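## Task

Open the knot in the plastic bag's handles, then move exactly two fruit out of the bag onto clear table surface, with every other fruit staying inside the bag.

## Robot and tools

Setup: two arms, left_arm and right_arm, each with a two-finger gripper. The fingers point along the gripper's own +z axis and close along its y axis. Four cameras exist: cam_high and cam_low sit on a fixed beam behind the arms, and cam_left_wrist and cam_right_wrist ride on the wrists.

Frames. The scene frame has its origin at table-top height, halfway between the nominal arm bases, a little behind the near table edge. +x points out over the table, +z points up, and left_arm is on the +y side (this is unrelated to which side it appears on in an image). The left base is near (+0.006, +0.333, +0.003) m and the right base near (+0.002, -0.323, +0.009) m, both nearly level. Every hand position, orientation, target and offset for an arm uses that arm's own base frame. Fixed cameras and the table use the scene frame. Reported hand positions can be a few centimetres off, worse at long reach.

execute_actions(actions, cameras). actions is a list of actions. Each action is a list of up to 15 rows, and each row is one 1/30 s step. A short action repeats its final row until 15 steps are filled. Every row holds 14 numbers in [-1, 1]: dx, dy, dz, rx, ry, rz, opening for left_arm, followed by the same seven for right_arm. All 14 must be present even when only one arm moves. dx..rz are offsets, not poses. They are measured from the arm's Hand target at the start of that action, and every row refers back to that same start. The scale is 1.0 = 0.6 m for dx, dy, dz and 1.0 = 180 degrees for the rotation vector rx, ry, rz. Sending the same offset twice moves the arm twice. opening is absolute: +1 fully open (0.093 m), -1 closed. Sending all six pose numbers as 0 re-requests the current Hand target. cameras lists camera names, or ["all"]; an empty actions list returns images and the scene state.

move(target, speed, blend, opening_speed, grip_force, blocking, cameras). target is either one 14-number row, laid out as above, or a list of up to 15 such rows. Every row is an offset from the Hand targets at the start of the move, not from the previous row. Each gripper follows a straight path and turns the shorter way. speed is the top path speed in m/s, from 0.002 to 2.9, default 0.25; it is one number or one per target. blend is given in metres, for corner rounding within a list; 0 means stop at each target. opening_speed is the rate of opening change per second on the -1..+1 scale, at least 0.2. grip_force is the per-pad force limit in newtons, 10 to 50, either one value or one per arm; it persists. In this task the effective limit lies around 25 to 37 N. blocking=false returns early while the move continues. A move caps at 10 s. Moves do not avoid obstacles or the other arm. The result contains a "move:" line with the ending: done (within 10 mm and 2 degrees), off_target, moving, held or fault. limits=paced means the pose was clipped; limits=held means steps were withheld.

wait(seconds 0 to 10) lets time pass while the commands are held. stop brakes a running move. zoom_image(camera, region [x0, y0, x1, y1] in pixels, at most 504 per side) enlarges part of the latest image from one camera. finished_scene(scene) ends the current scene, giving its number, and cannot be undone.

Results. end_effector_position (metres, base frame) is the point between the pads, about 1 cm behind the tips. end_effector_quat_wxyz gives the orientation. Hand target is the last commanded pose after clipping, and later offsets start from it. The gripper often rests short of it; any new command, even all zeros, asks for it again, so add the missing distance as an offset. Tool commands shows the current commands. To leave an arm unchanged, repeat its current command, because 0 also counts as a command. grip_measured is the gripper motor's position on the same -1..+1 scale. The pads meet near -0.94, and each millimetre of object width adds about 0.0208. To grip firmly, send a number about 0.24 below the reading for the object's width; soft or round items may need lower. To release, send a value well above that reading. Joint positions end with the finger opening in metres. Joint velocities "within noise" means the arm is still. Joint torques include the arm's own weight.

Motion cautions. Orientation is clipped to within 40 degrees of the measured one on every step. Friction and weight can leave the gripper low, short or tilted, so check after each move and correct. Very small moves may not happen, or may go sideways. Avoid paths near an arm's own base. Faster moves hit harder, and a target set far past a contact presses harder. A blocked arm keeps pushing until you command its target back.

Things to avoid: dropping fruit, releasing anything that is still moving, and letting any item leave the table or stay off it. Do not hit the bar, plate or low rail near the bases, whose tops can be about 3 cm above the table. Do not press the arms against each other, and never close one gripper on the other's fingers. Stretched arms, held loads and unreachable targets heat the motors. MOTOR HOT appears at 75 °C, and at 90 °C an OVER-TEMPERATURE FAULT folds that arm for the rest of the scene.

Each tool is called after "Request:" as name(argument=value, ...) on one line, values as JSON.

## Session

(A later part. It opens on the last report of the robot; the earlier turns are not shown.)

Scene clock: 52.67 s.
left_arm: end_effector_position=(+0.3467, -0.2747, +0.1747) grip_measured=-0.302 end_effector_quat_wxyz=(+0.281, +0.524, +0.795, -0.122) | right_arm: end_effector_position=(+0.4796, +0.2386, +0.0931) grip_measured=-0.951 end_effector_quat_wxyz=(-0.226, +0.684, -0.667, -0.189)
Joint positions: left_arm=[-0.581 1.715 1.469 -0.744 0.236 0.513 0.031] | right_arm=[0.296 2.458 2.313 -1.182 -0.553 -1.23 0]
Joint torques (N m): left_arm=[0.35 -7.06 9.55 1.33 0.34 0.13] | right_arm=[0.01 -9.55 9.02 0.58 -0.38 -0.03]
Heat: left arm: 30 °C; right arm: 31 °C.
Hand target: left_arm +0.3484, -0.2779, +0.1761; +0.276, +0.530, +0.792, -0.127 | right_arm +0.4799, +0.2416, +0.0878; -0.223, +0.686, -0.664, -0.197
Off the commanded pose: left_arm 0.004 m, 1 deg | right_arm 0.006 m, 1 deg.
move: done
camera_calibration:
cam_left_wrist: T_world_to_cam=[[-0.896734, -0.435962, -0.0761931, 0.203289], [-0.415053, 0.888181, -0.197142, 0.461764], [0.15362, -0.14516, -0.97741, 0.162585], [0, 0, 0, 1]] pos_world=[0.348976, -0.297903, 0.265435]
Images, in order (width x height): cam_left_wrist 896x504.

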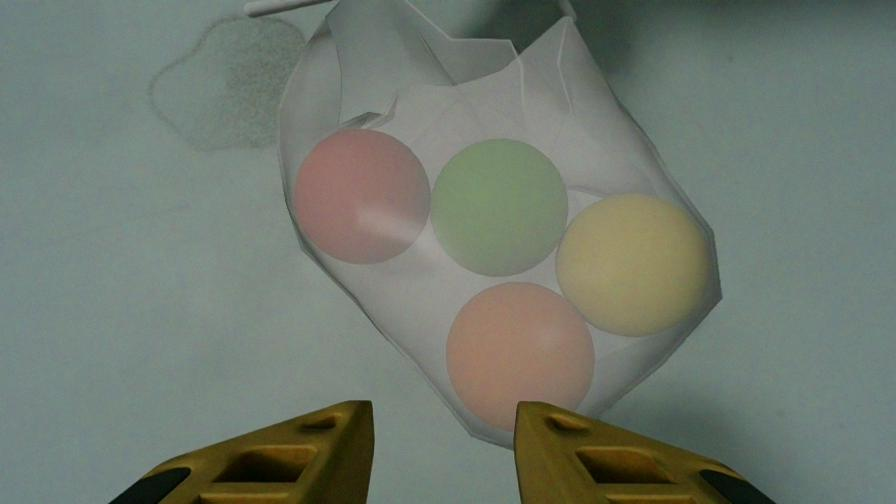

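Request:
move(target=[[0.04,-0.13,0.02,0,0,0,-0.3, 0,0,0,0,0,0,-1]], speed=0.15, cameras=["cam_left_wrist"])

Scene clock: 54.43 s.
left_arm: end_effector_position=(+0.3716, -0.3522, +0.1904) grip_measured=-0.302 end_effector_quat_wxyz=(+0.283, +0.531, +0.788, -0.131) | right_arm: end_effector_position=(+0.4795, +0.2386, +0.0931) grip_measured=-0.951 end_effector_quat_wxyz=(-0.226, +0.684, -0.667, -0.189)
Joint positions: left_arm=[-0.696 1.976 1.858 -0.846 0.193 0.43 0.031] | right_arm=[0.296 2.458 2.313 -1.182 -0.553 -1.23 0]
Joint torques (N m): left_arm=[-0.42 -9.06 9.55 1.4 0.07 -0.11] | right_arm=[-0.03 -9.52 9.1 0.59 -0.39 -0.04]
Heat: left arm: 30 °C; right arm: 31 °C.
Hand target: left_arm +0.3724, -0.3558, +0.1879; +0.276, +0.529, +0.792, -0.127 | right_arm +0.4798, +0.2416, +0.0878; -0.222, +0.686, -0.664, -0.197
Off the commanded pose: left_arm 0.004 m, 1 deg | right_arm 0.006 m, 1 deg.
move: done
camera_calibration:
cam_left_wrist: T_world_to_cam=[[-0.906694, -0.415712, -0.0713358, 0.202954], [-0.39395, 0.895077, -0.208903, 0.540795], [0.150694, -0.161308, -0.975331, 0.157881], [0, 0, 0, 1]] pos_world=[0.373271, -0.374215, 0.281438]
Images, in order (width x height): cam_left_wrist 896x504.

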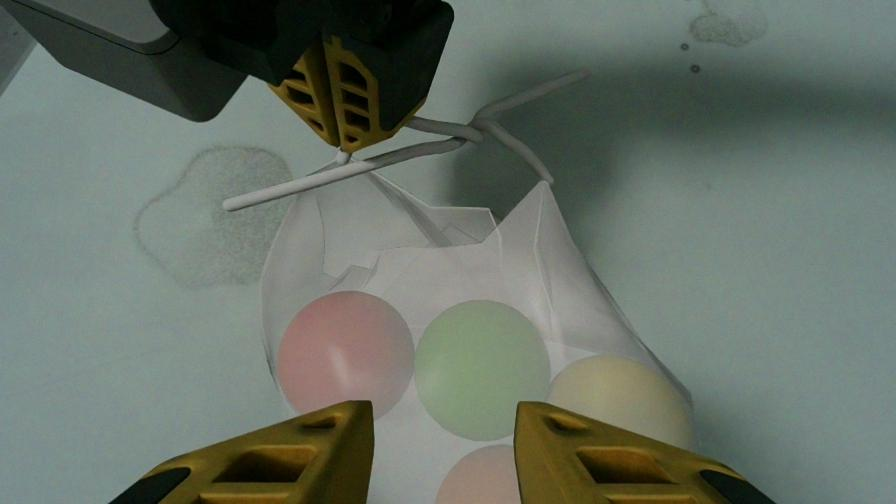

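Request:
move(target=[[0.02,-0.11,-0.05,0,0,-0.19,-0.3, 0,0,0,0,0,0,-1]], speed=0.15, cameras=["cam_left_wrist"])

Scene clock: 59.40 s.
left_arm: end_effector_position=(+0.3855, -0.4205, +0.1650) grip_measured=-0.302 end_effector_quat_wxyz=(+0.243, +0.733, +0.605, -0.196) | right_arm: end_effector_position=(+0.4803, +0.2369, +0.0931) grip_measured=-0.951 end_effector_quat_wxyz=(-0.227, +0.683, -0.668, -0.189)
Joint positions: left_arm=[-0.696 2.579 2.803 -1.35 0.467 0.959 0.031] | right_arm=[0.292 2.458 2.313 -1.182 -0.553 -1.23 0]
Joint torques (N m): left_arm=[0.28 -11.93 8.32 1.09 0.54 0.12] | right_arm=[0.27 -9.57 9.06 0.59 -0.38 -0.02]
Heat: left arm: 31 °C; right arm: 32 °C.
Hand target: left_arm +0.3844, -0.4218, +0.1581; +0.227, +0.739, +0.601, -0.203 | right_arm +0.4798, +0.2417, +0.0878; -0.222, +0.686, -0.664, -0.197
Off the commanded pose: left_arm 0.007 m, 2 deg | right_arm 0.007 m, 1 deg.
move: done
camera_calibration:
cam_left_wrist: T_world_to_cam=[[-0.985923, 0.136958, -0.0959065, 0.452365], [0.154265, 0.966342, -0.205876, 0.420279], [0.0644822, -0.217773, -0.973867, 0.12931], [0, 0, 0, 1]] pos_world=[0.372824, -0.439928, 0.255841]
Images, in order (width x height): cam_left_wrist 896x504.

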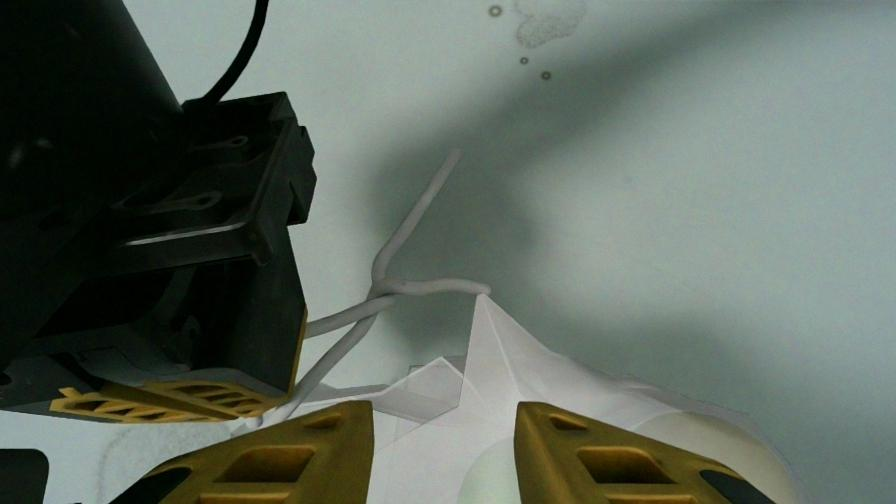

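Request:
move(target=[[0,0.03,0.03,0,0,0,-0.3, 0.02,0,0,0,0,0.18,-1]], speed=0.15, cameras=["cam_left_wrist","cam_high"])

Scene clock: 63.53 s.
left_arm: end_effector_position=(+0.3824, -0.4042, +0.1708) grip_measured=-0.302 end_effector_quat_wxyz=(+0.228, +0.735, +0.606, -0.204) | right_arm: end_effector_position=(+0.4891, +0.2394, +0.0960) grip_measured=-0.951 end_effector_quat_wxyz=(-0.262, +0.815, -0.488, -0.170)
Joint positions: left_arm=[-0.67 2.579 2.841 -1.434 0.49 0.991 0.031] | right_arm=[0.276 2.734 2.843 -1.507 -0.615 -1.732 0]
Joint torques (N m): left_arm=[0.49 -13.48 8.05 1.09 0.45 0.1] | right_arm=[-0.16 -9.87 8.21 0.6 -0.33 -0.11]
Heat: left arm: 32 °C; right arm: 33 °C.
Hand target: left_arm +0.3844, -0.4039, +0.1761; +0.227, +0.739, +0.601, -0.203 | right_arm +0.4918, +0.2417, +0.0877; -0.159, +0.844, -0.446, -0.251
Off the commanded pose: left_arm 0.006 m, 1 deg | right_arm 0.009 m, 16 deg.
elbow stopped short (right arm): the move would have taken joint 3 (elbow) straighter than the controller allows.
elbow stopped short (left arm): the move would have taken joint 3 (elbow) straighter than the controller allows.
move: off_target (right_arm)
camera_calibration:
cam_left_wrist: T_world_to_cam=[[-0.986868, 0.148149, -0.0643753, 0.447084], [0.158132, 0.967391, -0.197859, 0.403782], [0.0329635, -0.205441, -0.978114, 0.156382], [0, 0, 0, 1]] pos_world=[0.372207, -0.424723, 0.261633]
Images, in order (width x height): cam_high 896x504, cam_left_wrist 896x504.

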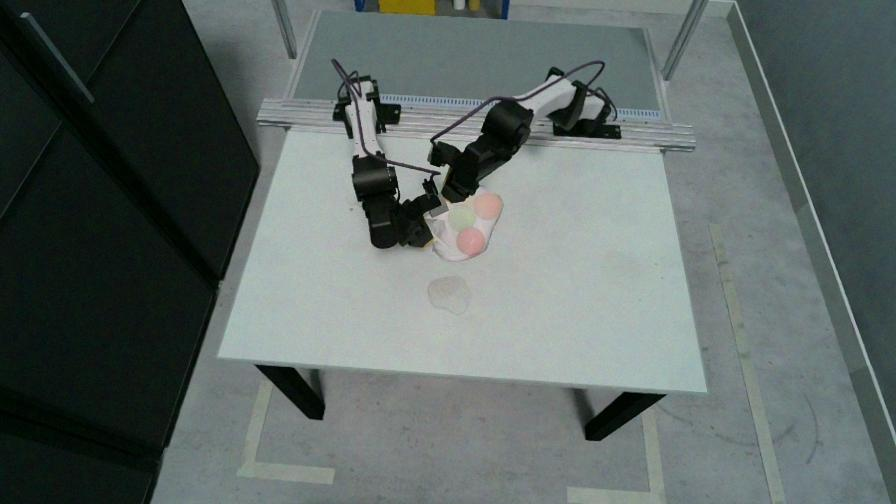

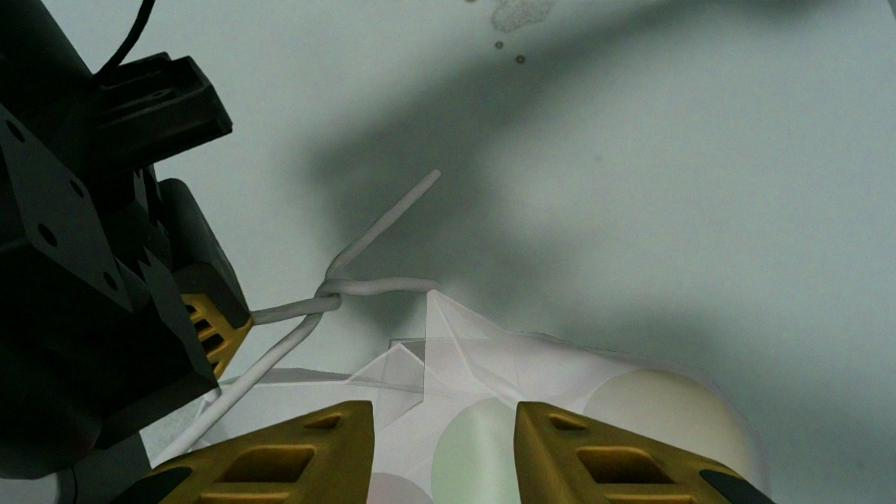

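Request:
move(target=[[0.013,-0.13,-0.07,0,0,0,-0.4, 0,0,0,0,0,0,-1],[0.013,-0.147,-0.172,0,0,0,-0.4, 0,0,0,0,0,0,-1]], speed=0.12, blend=0.02, cameras=["cam_left_wrist"])

Scene clock: 65.83 s.
left_arm: end_effector_position=(+0.3934, -0.4409, +0.1351) grip_measured=-0.399 end_effector_quat_wxyz=(+0.240, +0.714, +0.629, -0.193) | right_arm: end_effector_position=(+0.5027, +0.2076, +0.0783) grip_measured=-0.951 end_effector_quat_wxyz=(-0.235, +0.825, -0.496, -0.133)
Joint positions: left_arm=[-0.722 2.674 2.863 -1.295 0.435 0.871 0.026] | right_arm=[0.236 2.753 2.843 -1.504 -0.526 -1.782 0]
Joint torques (N m): left_arm=[-0.32 -14.35 6.3 1.55 0.37 0.01] | right_arm=[3.38 -12.21 8.29 0.47 -0.96 0.25]
Heat: left arm: 33 °C; right arm: 34 °C.
Hand target: left_arm +0.3948, -0.4470, +0.1369; +0.252, +0.716, +0.623, -0.192 (not the last commanded pose) | right_arm +0.4918, +0.2418, +0.0878; -0.159, +0.844, -0.446, -0.251
Off the commanded pose: left_arm 0.080 m, 5 deg | right_arm 0.037 m, 17 deg.
elbow stopped short (left arm): the move would have taken joint 3 (elbow) straighter than the controller allows.
elbow stopped short (right arm): the move would have taken joint 3 (elbow) straighter than the controller allows.
move: held (left_arm; a check stopped the path), off_target (right_arm); path passed 1 of 2 targets; limits=held
pose unreachable (left arm): on one or more control steps of this call, first in action 0 (counted from 0), this arm could not follow its commanded pose, so it was not sent that pose on those steps. It may still have moved: this result reports where it is.
cause: moving toward the commanded pose would bring a part of the arm too close to another arm (this arm's wrist (the part past joint 4) and the right arm's wrist camera, at the place that arm is still heading or pushing toward).
camera_calibration:
cam_left_wrist: T_world_to_cam=[[-0.993829, 0.0793217, -0.0775312, 0.435294], [0.0934853, 0.975199, -0.200616, 0.459619], [0.0596952, -0.206626, -0.976597, 0.102274], [0, 0, 0, 1]] pos_world=[0.383535, -0.461616, 0.225836]
Images, in order (width x height): cam_left_wrist 896x504.

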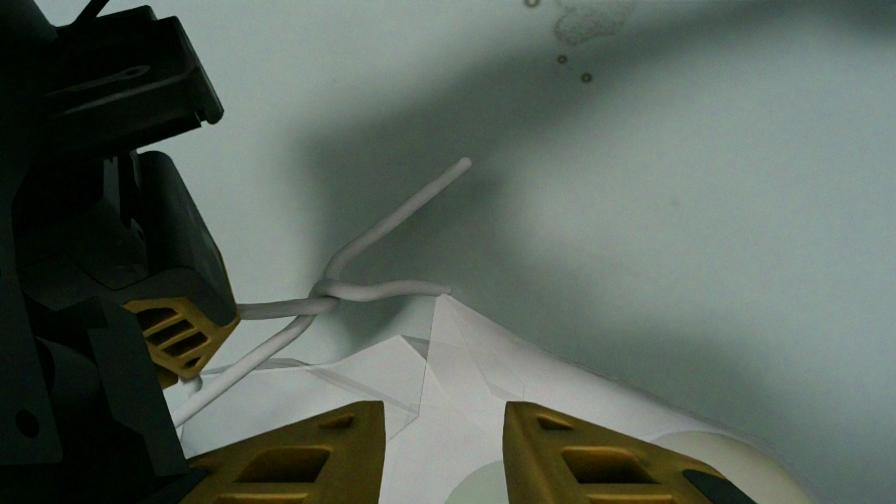

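Request:
move(target=[[-0.08,0.06,0.03,0,0,0.28,-0.3, 0,0,0.02,0,0,-0.15,-1]], speed=0.15, cameras=["cam_left_wrist","cam_right_wrist"])

Scene clock: 71.80 s.
left_arm: end_effector_position=(+0.3537, -0.4125, +0.1452) grip_measured=-0.302 end_effector_quat_wxyz=(+0.303, +0.385, +0.869, -0.065) | right_arm: end_effector_position=(+0.4937, +0.2334, +0.0833) grip_measured=-0.951 end_effector_quat_wxyz=(-0.214, +0.709, -0.641, -0.204)
Joint positions: left_arm=[-0.913 2.097 1.857 -0.72 -0.166 -0.026 0.031] | right_arm=[0.272 2.753 2.843 -1.496 -0.58 -1.351 0]
Joint torques (N m): left_arm=[-0.69 -14.42 5.53 1.58 -0.16 -0.11] | right_arm=[0.96 -14.15 8.29 0.48 -0.33 0.07]
Heat: left arm: 35 °C; right arm: 34 °C.
Hand target: left_arm +0.3468, -0.4110, +0.1550; +0.310, +0.382, +0.868, -0.067 | right_arm +0.4918, +0.2417, +0.0998; -0.213, +0.717, -0.631, -0.207
Off the commanded pose: left_arm 0.012 m, 1 deg | right_arm 0.019 m, 1 deg.
elbow stopped short (right arm): the move would have taken joint 3 (elbow) straighter than the controller allows.
move: off_target (left_arm, right_arm)
camera_calibration:
cam_left_wrist: T_world_to_cam=[[-0.700478, -0.707028, -0.0971672, -0.0309668], [-0.681695, 0.703159, -0.202138, 0.599855], [0.211241, -0.0753548, -0.974525, 0.120669], [0, 0, 0, 1]] pos_world=[0.361736, -0.434595, 0.23584]
cam_right_wrist: T_world_to_cam=[[0.993336, 0.0863149, 0.076377, -0.521325], [0.097037, -0.983894, -0.150118, 0.233756], [0.0621895, 0.156529, -0.985713, 0.104491], [0, 0, 0, 1]] pos_world=[0.48867, 0.258634, 0.177906]
Images, in order (width x height): cam_left_wrist 896x504, cam_right_wrist 896x504.

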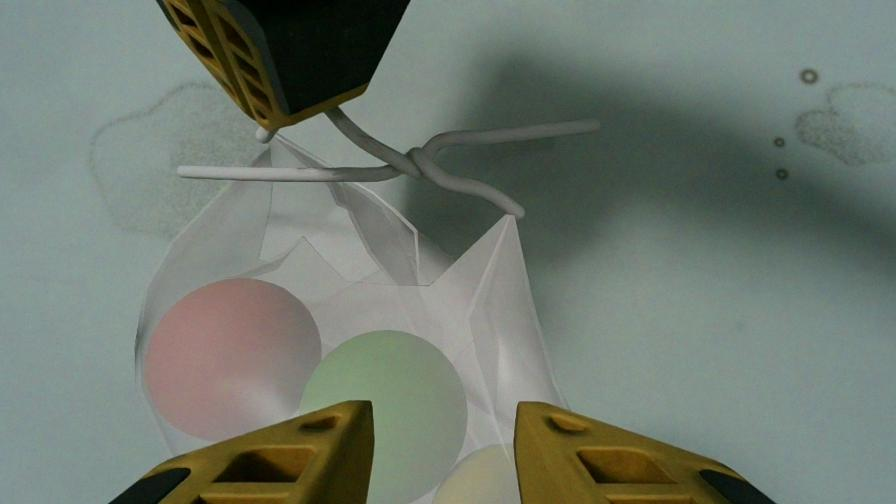

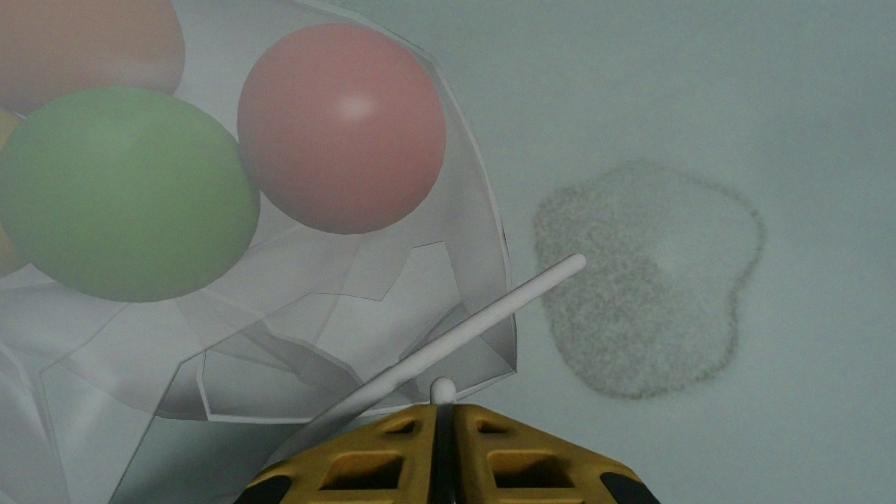

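Request:
move(target=[[0.05,-0.08,-0.07,0,0,0.16,-0.4, 0,0,0,0,0,0,-1]], speed=0.12, cameras=["cam_left_wrist"])

Scene clock: 76.13 s.
left_arm: end_effector_position=(+0.3814, -0.4544, +0.1202) grip_measured=-0.398 end_effector_quat_wxyz=(+0.320, +0.153, +0.935, +0.006) | right_arm: end_effector_position=(+0.4937, +0.2334, +0.0833) grip_measured=-0.951 end_effector_quat_wxyz=(-0.214, +0.709, -0.641, -0.204)
Joint positions: left_arm=[-1.003 2.602 2.647 -1.154 -0.478 -0.564 0.026] | right_arm=[0.272 2.753 2.843 -1.496 -0.58 -1.351 0]
Joint torques (N m): left_arm=[-0.8 -12.38 8.95 1.14 -0.43 -0.1] | right_arm=[0.92 -14.17 8.21 0.47 -0.32 0.13]
Heat: left arm: 36 °C; right arm: 35 °C.
Hand target: left_arm +0.3768, -0.4590, +0.1131; +0.317, +0.155, +0.936, +0.012 | right_arm +0.4918, +0.2417, +0.0998; -0.213, +0.717, -0.631, -0.207
Off the commanded pose: left_arm 0.010 m, 1 deg | right_arm 0.018 m, 1 deg.
elbow stopped short (right arm): the move would have taken joint 3 (elbow) straighter than the controller allows.
move: off_target (right_arm)
camera_calibration:
cam_left_wrist: T_world_to_cam=[[-0.269686, -0.959143, -0.0855244, -0.323819], [-0.932479, 0.282286, -0.225382, 0.550466], [0.240316, 0.0189673, -0.970509, 0.118674], [0, 0, 0, 1]] pos_world=[0.397449, -0.468229, 0.211545]
Images, in order (width x height): cam_left_wrist 896x504.

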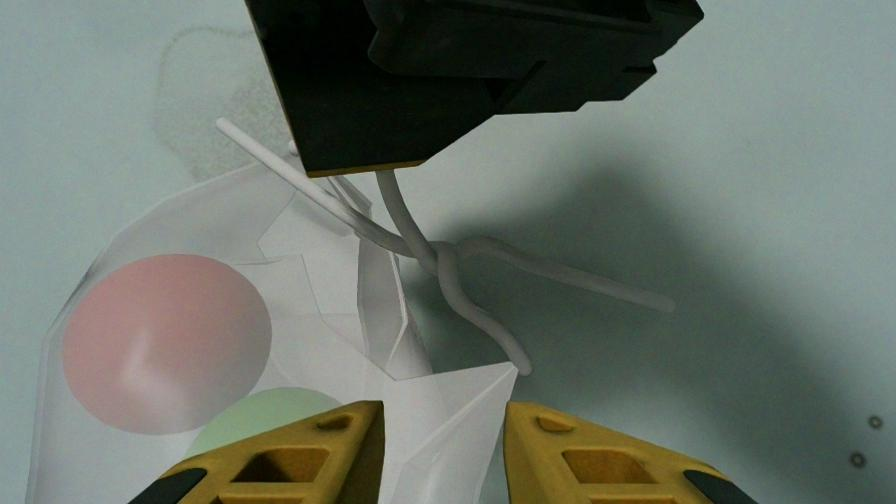

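Request:
move(target=[[0.031,-0.041,-0.07,0,0,0,-0.4, 0,0,0,0,0,0,-1]], speed=0.1, cameras=["cam_left_wrist"])

Scene clock: 77.93 s.
left_arm: end_effector_position=(+0.3957, -0.4762, +0.0774) grip_measured=-0.398 end_effector_quat_wxyz=(+0.328, +0.153, +0.932, +0.000) | right_arm: end_effector_position=(+0.4936, +0.2339, +0.0833) grip_measured=-0.951 end_effector_quat_wxyz=(-0.214, +0.709, -0.640, -0.204)
Joint positions: left_arm=[-1.003 2.793 2.84 -1.133 -0.479 -0.556 0.026] | right_arm=[0.273 2.753 2.843 -1.495 -0.579 -1.35 0]
Joint torques (N m): left_arm=[-0.32 -13 8.88 1.46 -0.33 0.1] | right_arm=[0.88 -14.2 8.27 0.47 -0.33 0.13]
Heat: left arm: 36 °C; right arm: 35 °C.
Hand target: left_arm +0.3954, -0.4836, +0.0710; +0.317, +0.155, +0.936, +0.012 | right_arm +0.4918, +0.2418, +0.0998; -0.213, +0.717, -0.631, -0.207
Off the commanded pose: left_arm 0.010 m, 2 deg | right_arm 0.018 m, 1 deg.
elbow stopped short (right arm): the move would have taken joint 3 (elbow) straighter than the controller allows.
elbow stopped short (left arm): the move would have taken joint 3 (elbow) straighter than the controller allows.
move: off_target (right_arm)
camera_calibration:
cam_left_wrist: T_world_to_cam=[[-0.273459, -0.958837, -0.0764947, -0.343596], [-0.927689, 0.283918, -0.242453, 0.560366], [0.254192, 0.0046624, -0.967143, 0.0614904], [0, 0, 0, 1]] pos_world=[0.410256, -0.488837, 0.169049]
Images, in order (width x height): cam_left_wrist 896x504.

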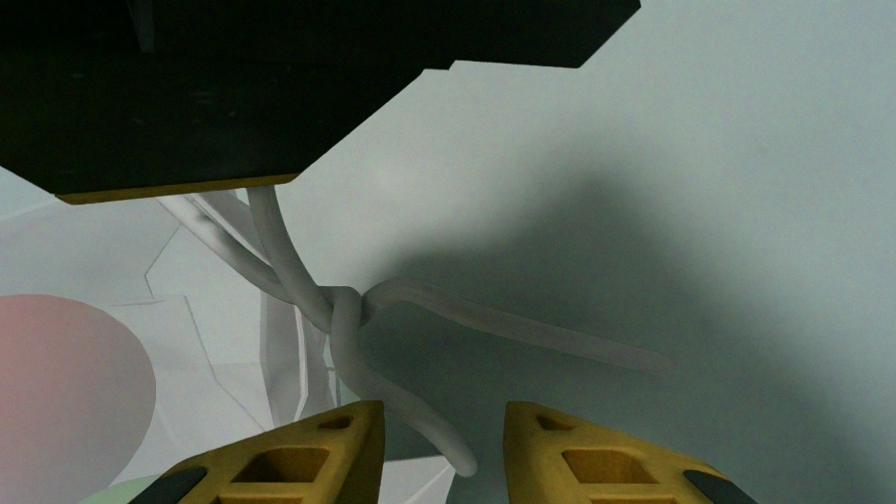

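Request:
move(target=[[-0.001,0.006,-0.045,0,0,0,-0.4, 0,0,0,0,0,0,-1],[-0.001,0.006,-0.045,0,0,0,-1, 0,0,0,0,0,0,-1]], speed=0.08, opening_speed=1, cameras=["cam_left_wrist","cam_right_wrist"])

Scene clock: 80.27 s.
left_arm: end_effector_position=(+0.3986, -0.4812, +0.0705) grip_measured=-0.973 end_effector_quat_wxyz=(+0.333, +0.151, +0.931, -0.005) | right_arm: end_effector_position=(+0.4936, +0.2339, +0.0833) grip_measured=-0.951 end_effector_quat_wxyz=(-0.214, +0.709, -0.640, -0.204)
Joint positions: left_arm=[-1.004 2.811 2.84 -1.1 -0.481 -0.556 0] | right_arm=[0.273 2.753 2.843 -1.495 -0.579 -1.35 0]
Joint torques (N m): left_arm=[-0.12 -12.37 6.06 1.3 -0.35 -0.11] | right_arm=[0.88 -14.09 8.31 0.48 -0.34 0.14]
Heat: left arm: 37 °C; right arm: 36 °C.
Hand target: left_arm +0.3949, -0.4800, +0.0441; +0.317, +0.155, +0.936, +0.012 | right_arm +0.4918, +0.2418, +0.0998; -0.213, +0.717, -0.631, -0.207
Off the commanded pose: left_arm 0.027 m, 3 deg | right_arm 0.018 m, 1 deg.
elbow stopped short (right arm): the move would have taken joint 3 (elbow) straighter than the controller allows.
move: off_target (left_arm, right_arm); target 2's new opening was sent with left_arm's hand 0.027 m and 3 deg from that target
camera_calibration:
cam_left_wrist: T_world_to_cam=[[-0.272857, -0.959693, -0.0673712, -0.349421], [-0.925332, 0.280961, -0.254601, 0.561372], [0.263268, -0.00712914, -0.964696, 0.0446428], [0, 0, 0, 1]] pos_world=[0.41236, -0.492742, 0.162452]
cam_right_wrist: T_world_to_cam=[[0.993262, 0.0867856, 0.0768095, -0.521332], [0.097535, -0.983932, -0.149548, 0.234019], [0.0625967, 0.156032, -0.985767, 0.104251], [0, 0, 0, 1]] pos_world=[0.488468, 0.259236, 0.177807]
Images, in order (width x height): cam_left_wrist 896x504, cam_right_wrist 896x504.

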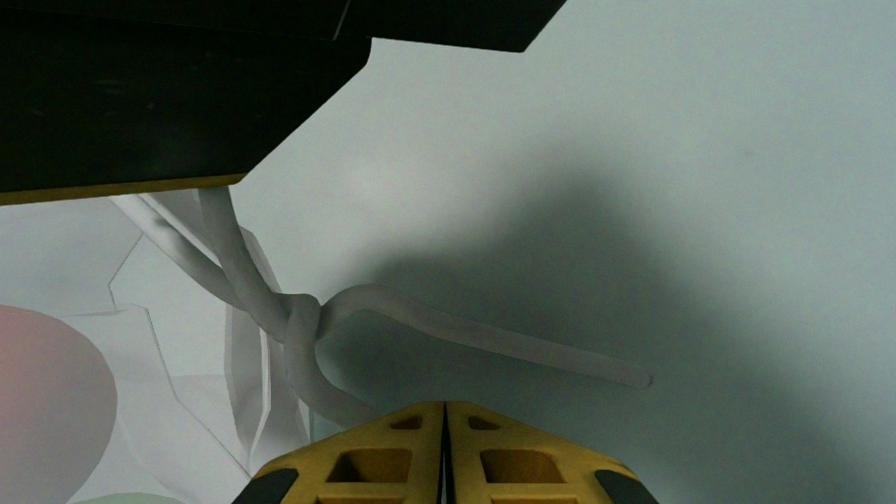

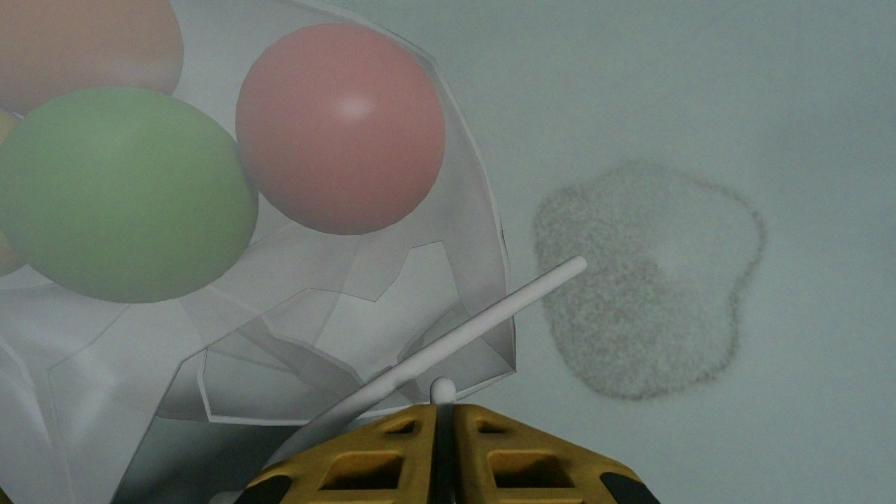

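Request:
move(target=[[-0.13,0.06,0.1,0,0,0,-0.4, 0,0,0,0,0,0,-1],[-0.16,0.12,0.1,0,0,0,-0.4, -0.12,0.09,0,0,0,0,-1]], speed=0.1, cameras=["cam_left_wrist","cam_high"])

Scene clock: 84.07 s.
left_arm: end_effector_position=(+0.3017, -0.4059, +0.0916) grip_measured=-0.402 end_effector_quat_wxyz=(+0.304, +0.160, +0.939, +0.025) | right_arm: end_effector_position=(+0.4179, +0.2925, +0.0794) grip_measured=-0.951 end_effector_quat_wxyz=(-0.190, +0.713, -0.637, -0.221)
Joint positions: left_arm=[-1.096 2.178 1.81 -0.84 -0.514 -0.663 0.026] | right_arm=[0.434 2.361 2.091 -1.104 -0.562 -1.192 0]
Joint torques (N m): left_arm=[-0.49 -14.54 5.12 1.29 -0.48 -0.1] | right_arm=[0.21 -15.28 5.59 0.88 -0.2 0.14]
Heat: left arm: 39 °C; right arm: 37 °C.
Hand target: left_arm +0.2989, -0.4080, +0.1040; +0.317, +0.155, +0.936, +0.012 | right_arm +0.4199, +0.2956, +0.0999; -0.213, +0.717, -0.631, -0.207
Off the commanded pose: left_arm 0.013 m, 2 deg | right_arm 0.021 m, 3 deg.
elbow stopped short (right arm): the move would have taken joint 3 (elbow) straighter than the controller allows.
move: off_target (left_arm, right_arm)
camera_calibration:
cam_left_wrist: T_world_to_cam=[[-0.271175, -0.95481, -0.121666, -0.295704], [-0.938678, 0.2903, -0.186039, 0.45744], [0.212951, 0.0637563, -0.97498, 0.136018], [0, 0, 0, 1]] pos_world=[0.320236, -0.423807, 0.181739]
Images, in order (width x height): cam_high 896x504, cam_left_wrist 896x504.

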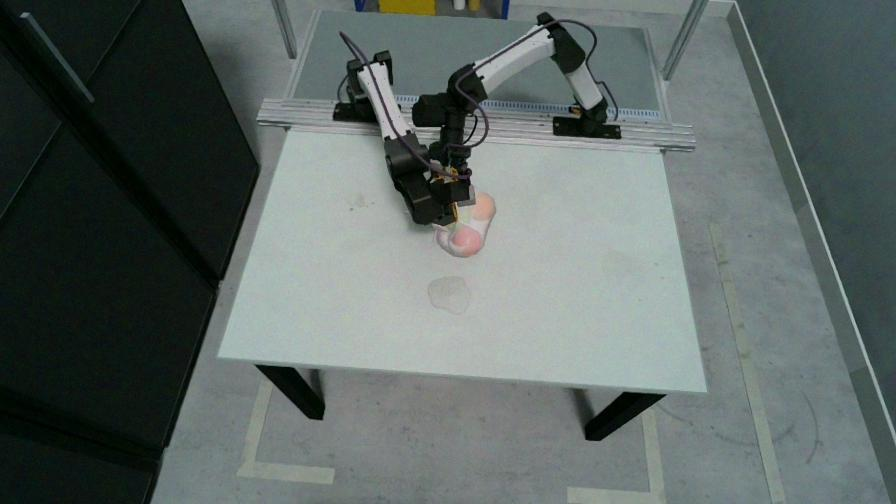

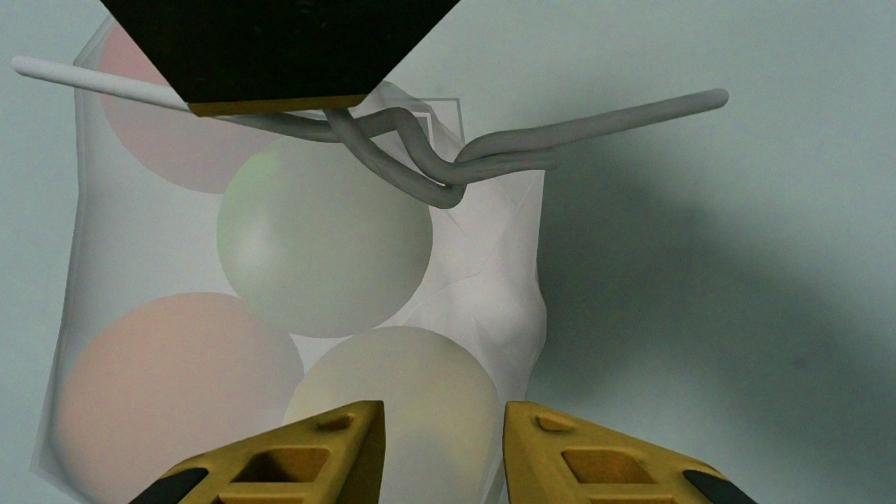

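Request:
execute_actions(actions=[])

Scene clock: 87.50 s.
left_arm: end_effector_position=(+0.3017, -0.4059, +0.0916) grip_measured=-0.402 end_effector_quat_wxyz=(+0.304, +0.160, +0.939, +0.025) | right_arm: end_effector_position=(+0.4180, +0.2925, +0.0794) grip_measured=-0.951 end_effector_quat_wxyz=(-0.190, +0.713, -0.637, -0.221)
Joint positions: left_arm=[-1.096 2.178 1.81 -0.84 -0.514 -0.663 0.026] | right_arm=[0.434 2.361 2.091 -1.103 -0.561 -1.192 0]
Joint velocities: within noise
Joint torques (N m): left_arm=[-0.53 -14.65 5.2 1.3 -0.46 -0.1] | right_arm=[0.27 -15.27 5.59 0.85 -0.17 0.11]
Heat: left arm: 41 °C; right arm: 38 °C.
Hand target: left_arm +0.2989, -0.4079, +0.1040; +0.317, +0.155, +0.936, +0.012 | right_arm +0.4199, +0.2956, +0.0998; -0.213, +0.717, -0.631, -0.207
Tool commands: left_gripper/opening=-0.4 right_gripper/opening=-1.0
Off the commanded pose: left_arm 0.013 m, 2 deg | right_arm 0.021 m, 3 deg.
camera_calibration:
cam_left_wrist: T_world_to_cam=[[-0.271175, -0.95481, -0.121666, -0.295704], [-0.938678, 0.2903, -0.186039, 0.45744], [0.212951, 0.0637563, -0.97498, 0.136018], [0, 0, 0, 1]] pos_world=[0.320236, -0.423807, 0.181739]
cam_right_wrist: T_world_to_cam=[[0.99318, 0.114232, 0.0233525, -0.454767], [0.116405, -0.982885, -0.142783, 0.289714], [0.00664238, 0.144528, -0.989478, 0.123013], [0, 0, 0, 1]] pos_world=[0.417124, 0.318926, 0.173705]

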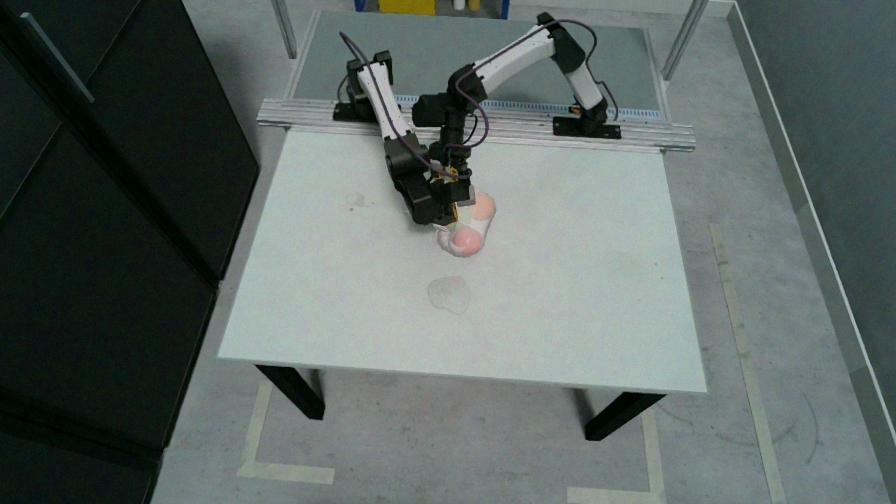

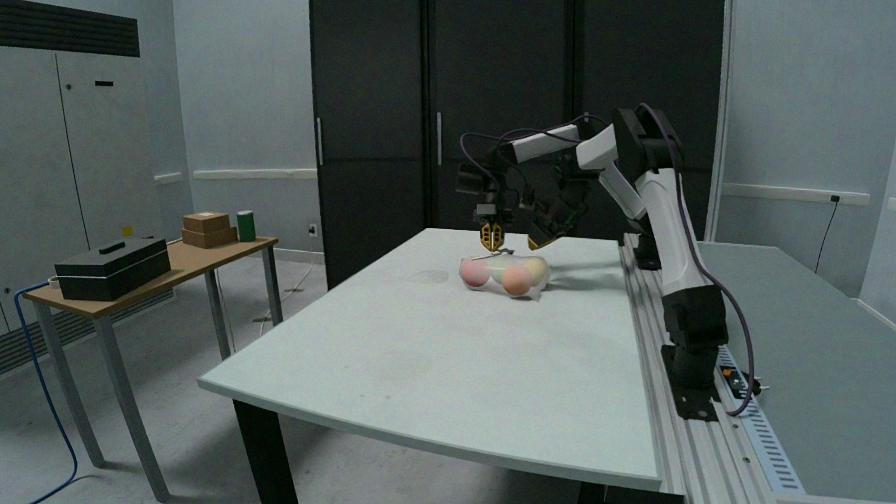

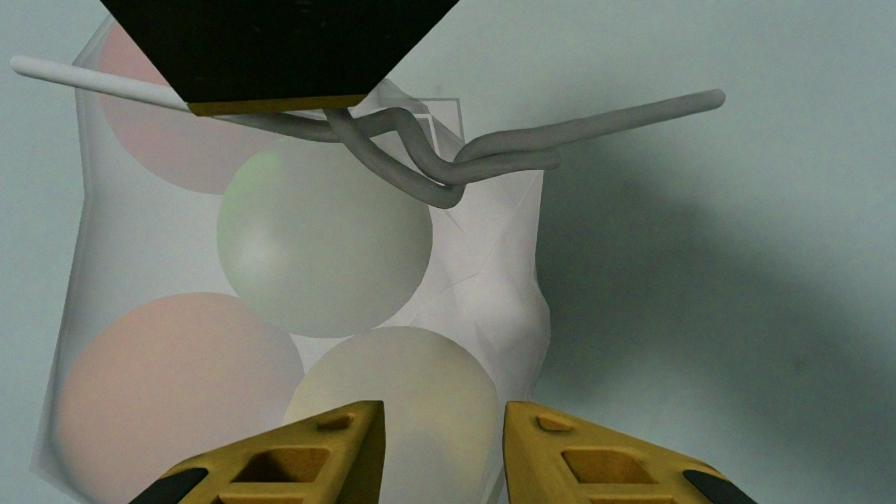

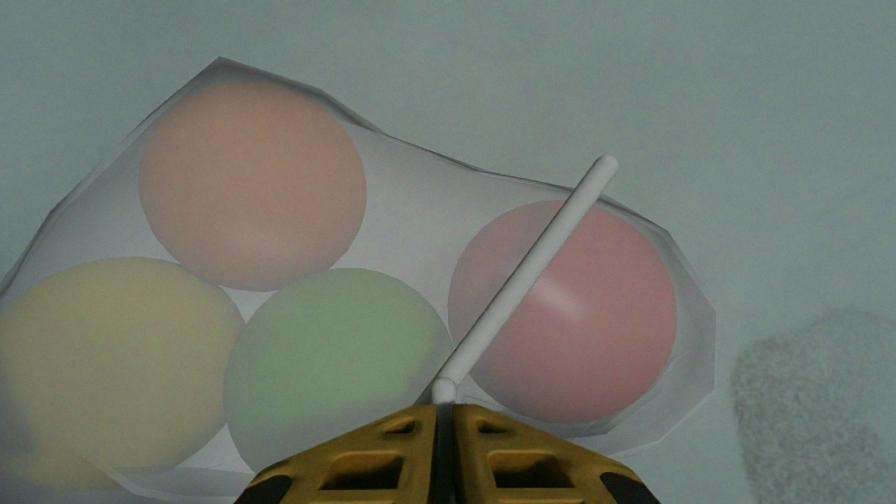

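Request:
move(target=[0.0,-0.10,0.0,0,0,-0.19,-0.4,0,0,0,0,0,0,-1], cameras=["cam_left_wrist"], speed=0.12)

Scene clock: 93.07 s.
left_arm: end_effector_position=(+0.2960, -0.4625, +0.0942) grip_measured=-0.402 end_effector_quat_wxyz=(+0.296, +0.421, +0.854, -0.068) | right_arm: end_effector_position=(+0.4181, +0.2925, +0.0794) grip_measured=-0.951 end_effector_quat_wxyz=(-0.190, +0.713, -0.638, -0.221)
Joint positions: left_arm=[-1.068 2.164 1.769 -0.593 -0.219 -0.086 0.026] | right_arm=[0.434 2.361 2.091 -1.103 -0.561 -1.192 0]
Joint torques (N m): left_arm=[0.59 -12.85 7.92 1.72 0.04 0.12] | right_arm=[0.31 -15.25 5.68 0.87 -0.19 0.13]
Heat: left arm: 43 °C; right arm: 40 °C.
Hand target: left_arm +0.2988, -0.4681, +0.1041; +0.306, +0.423, +0.849, -0.081 | right_arm +0.4199, +0.2956, +0.0998; -0.213, +0.717, -0.631, -0.207
Off the commanded pose: left_arm 0.012 m, 2 deg | right_arm 0.021 m, 3 deg.
move: off_target (left_arm, right_arm)
camera_calibration:
cam_left_wrist: T_world_to_cam=[[-0.752751, -0.64894, -0.110652, -0.0680659], [-0.625598, 0.757496, -0.186618, 0.592445], [0.204923, -0.071253, -0.976181, 0.0832919], [0, 0, 0, 1]] pos_world=[0.302328, -0.487011, 0.184337]
Images, in order (width x height): cam_left_wrist 896x504.

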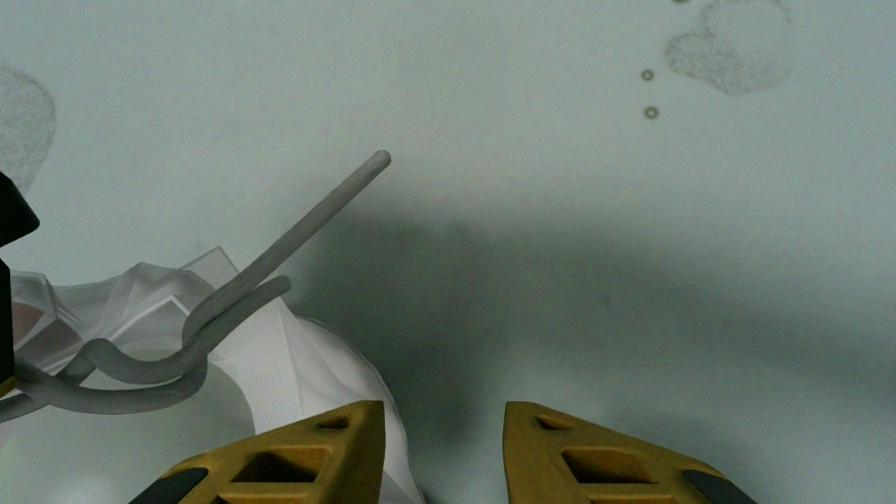

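Request:
move(target=[[-0.1,0.0,0.05,0,0,0,-0.4,0,0,0,0,0,0,-1],[-0.1,0,0.05,0,0,0,-0.4,-0.117,0.033,0,0,0,0,-1]], cameras=["cam_left_wrist","cam_high"], speed=0.12)

Scene clock: 97.10 s.
left_arm: end_effector_position=(+0.2432, -0.4753, +0.1309) grip_measured=-0.402 end_effector_quat_wxyz=(+0.308, +0.425, +0.847, -0.086) | right_arm: end_effector_position=(+0.3485, +0.3129, +0.0852) grip_measured=-0.951 end_effector_quat_wxyz=(-0.192, +0.715, -0.636, -0.217)
Joint positions: left_arm=[-1.18 2.069 1.751 -0.648 -0.262 -0.166 0.026] | right_arm=[0.549 2.101 1.682 -0.88 -0.529 -1.064 0]
Joint torques (N m): left_arm=[-0.21 -13.55 5.34 1.41 -0.25 -0.11] | right_arm=[0.29 -12.94 5.7 1.01 -0.15 0.16]
Heat: left arm: 43 °C; right arm: 41 °C.
Hand target: left_arm +0.2388, -0.4681, +0.1342; +0.306, +0.423, +0.849, -0.081 | right_arm +0.3497, +0.3155, +0.0998; -0.213, +0.717, -0.631, -0.207
Off the commanded pose: left_arm 0.009 m, 1 deg | right_arm 0.015 m, 3 deg.
move: off_target (right_arm)
camera_calibration:
cam_left_wrist: T_world_to_cam=[[-0.766147, -0.635954, -0.0926326, -0.104911], [-0.606273, 0.763031, -0.22409, 0.578837], [0.213192, -0.115525, -0.970156, 0.105192], [0, 0, 0, 1]] pos_world=[0.24813, -0.496237, 0.222046]
Images, in order (width x height): cam_high 896x504, cam_left_wrist 896x504.

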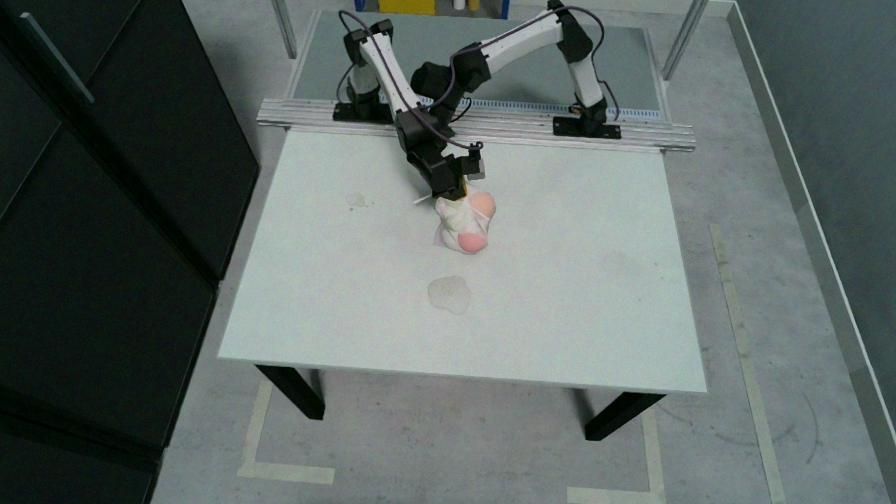

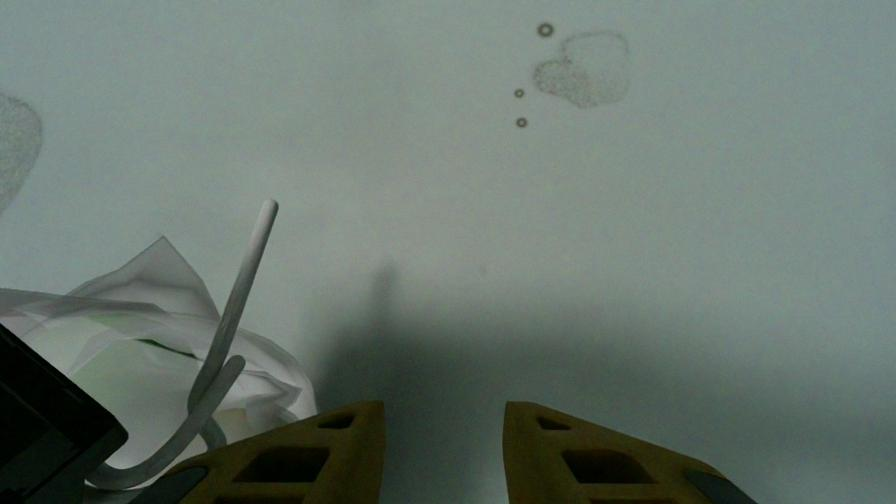

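Request:
move(target=[[-0.05,0.2,0.12,0,0,-0.05,-0.4,0,0,0,0,0,0,-1],[0.17,0.32,0.06,0,0,-0.19,-0.4,0,0,0,0,0,0,-1]], cameras=["cam_left_wrist","cam_low"], speed=0.15, blend=0.03)

Request:
zoom_image(camera="cam_low", region=[420, 160, 620, 320])

Scene clock: 103.43 s.
left_arm: end_effector_position=(+0.3395, -0.2727, +0.1685) grip_measured=-0.402 end_effector_quat_wxyz=(+0.271, +0.649, +0.692, -0.162) | right_arm: end_effector_position=(+0.3487, +0.3129, +0.0852) grip_measured=-0.951 end_effector_quat_wxyz=(-0.193, +0.715, -0.636, -0.217)
Joint positions: left_arm=[-0.513 1.764 1.508 -0.825 0.435 0.884 0.026] | right_arm=[0.549 2.101 1.682 -0.879 -0.529 -1.063 0]
Joint torques (N m): left_arm=[0.2 -7.39 9.35 1.14 0.52 0.1] | right_arm=[0.25 -12.93 5.61 1.02 -0.17 0.12]
Heat: left arm: 42 °C; right arm: 43 °C.
Hand target: left_arm +0.3409, -0.2760, +0.1701; +0.269, +0.654, +0.687, -0.168 | right_arm +0.3497, +0.3154, +0.0998; -0.213, +0.717, -0.631, -0.207
Off the commanded pose: left_arm 0.004 m, 1 deg | right_arm 0.015 m, 3 deg.
move: off_target (right_arm)
camera_calibration:
cam_left_wrist: T_world_to_cam=[[-0.987304, -0.119, -0.105214, 0.319392], [-0.0944966, 0.972444, -0.213125, 0.372565], [0.127677, -0.200477, -0.971343, 0.150654], [0, 0, 0, 1]] pos_world=[0.331308, -0.294088, 0.259345]
Images, in order (width x height): cam_low 896x504, cam_left_wrist 896x504.

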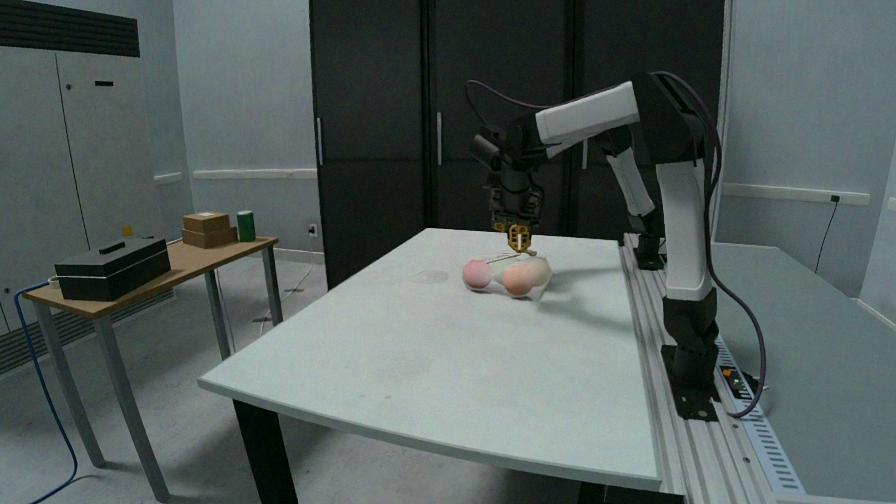

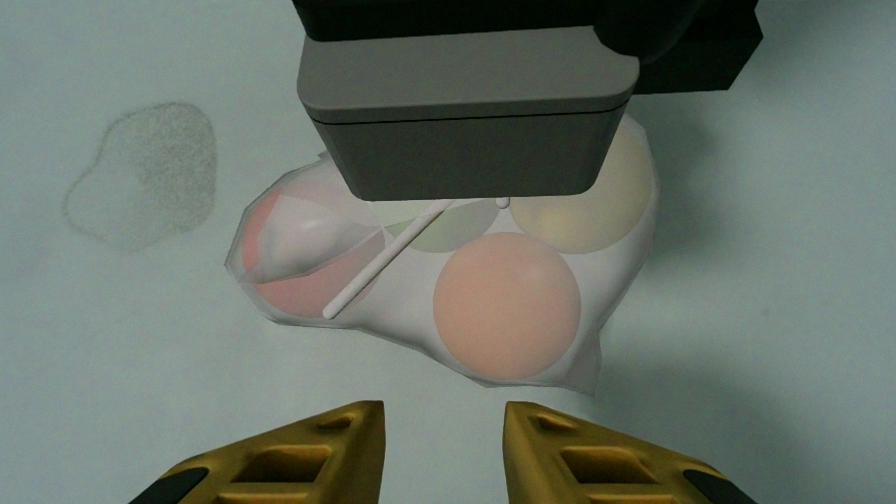

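Scaled by 2.520 from the camera's 896x504 image, which has a finer 1280x720 frame.

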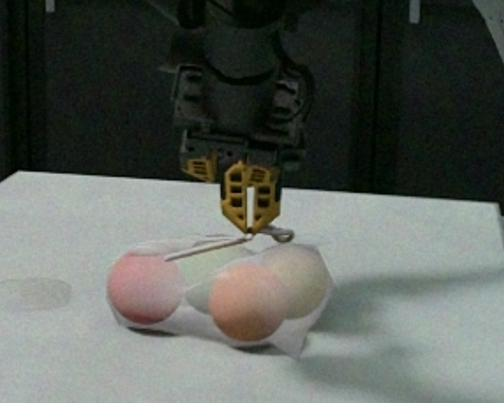

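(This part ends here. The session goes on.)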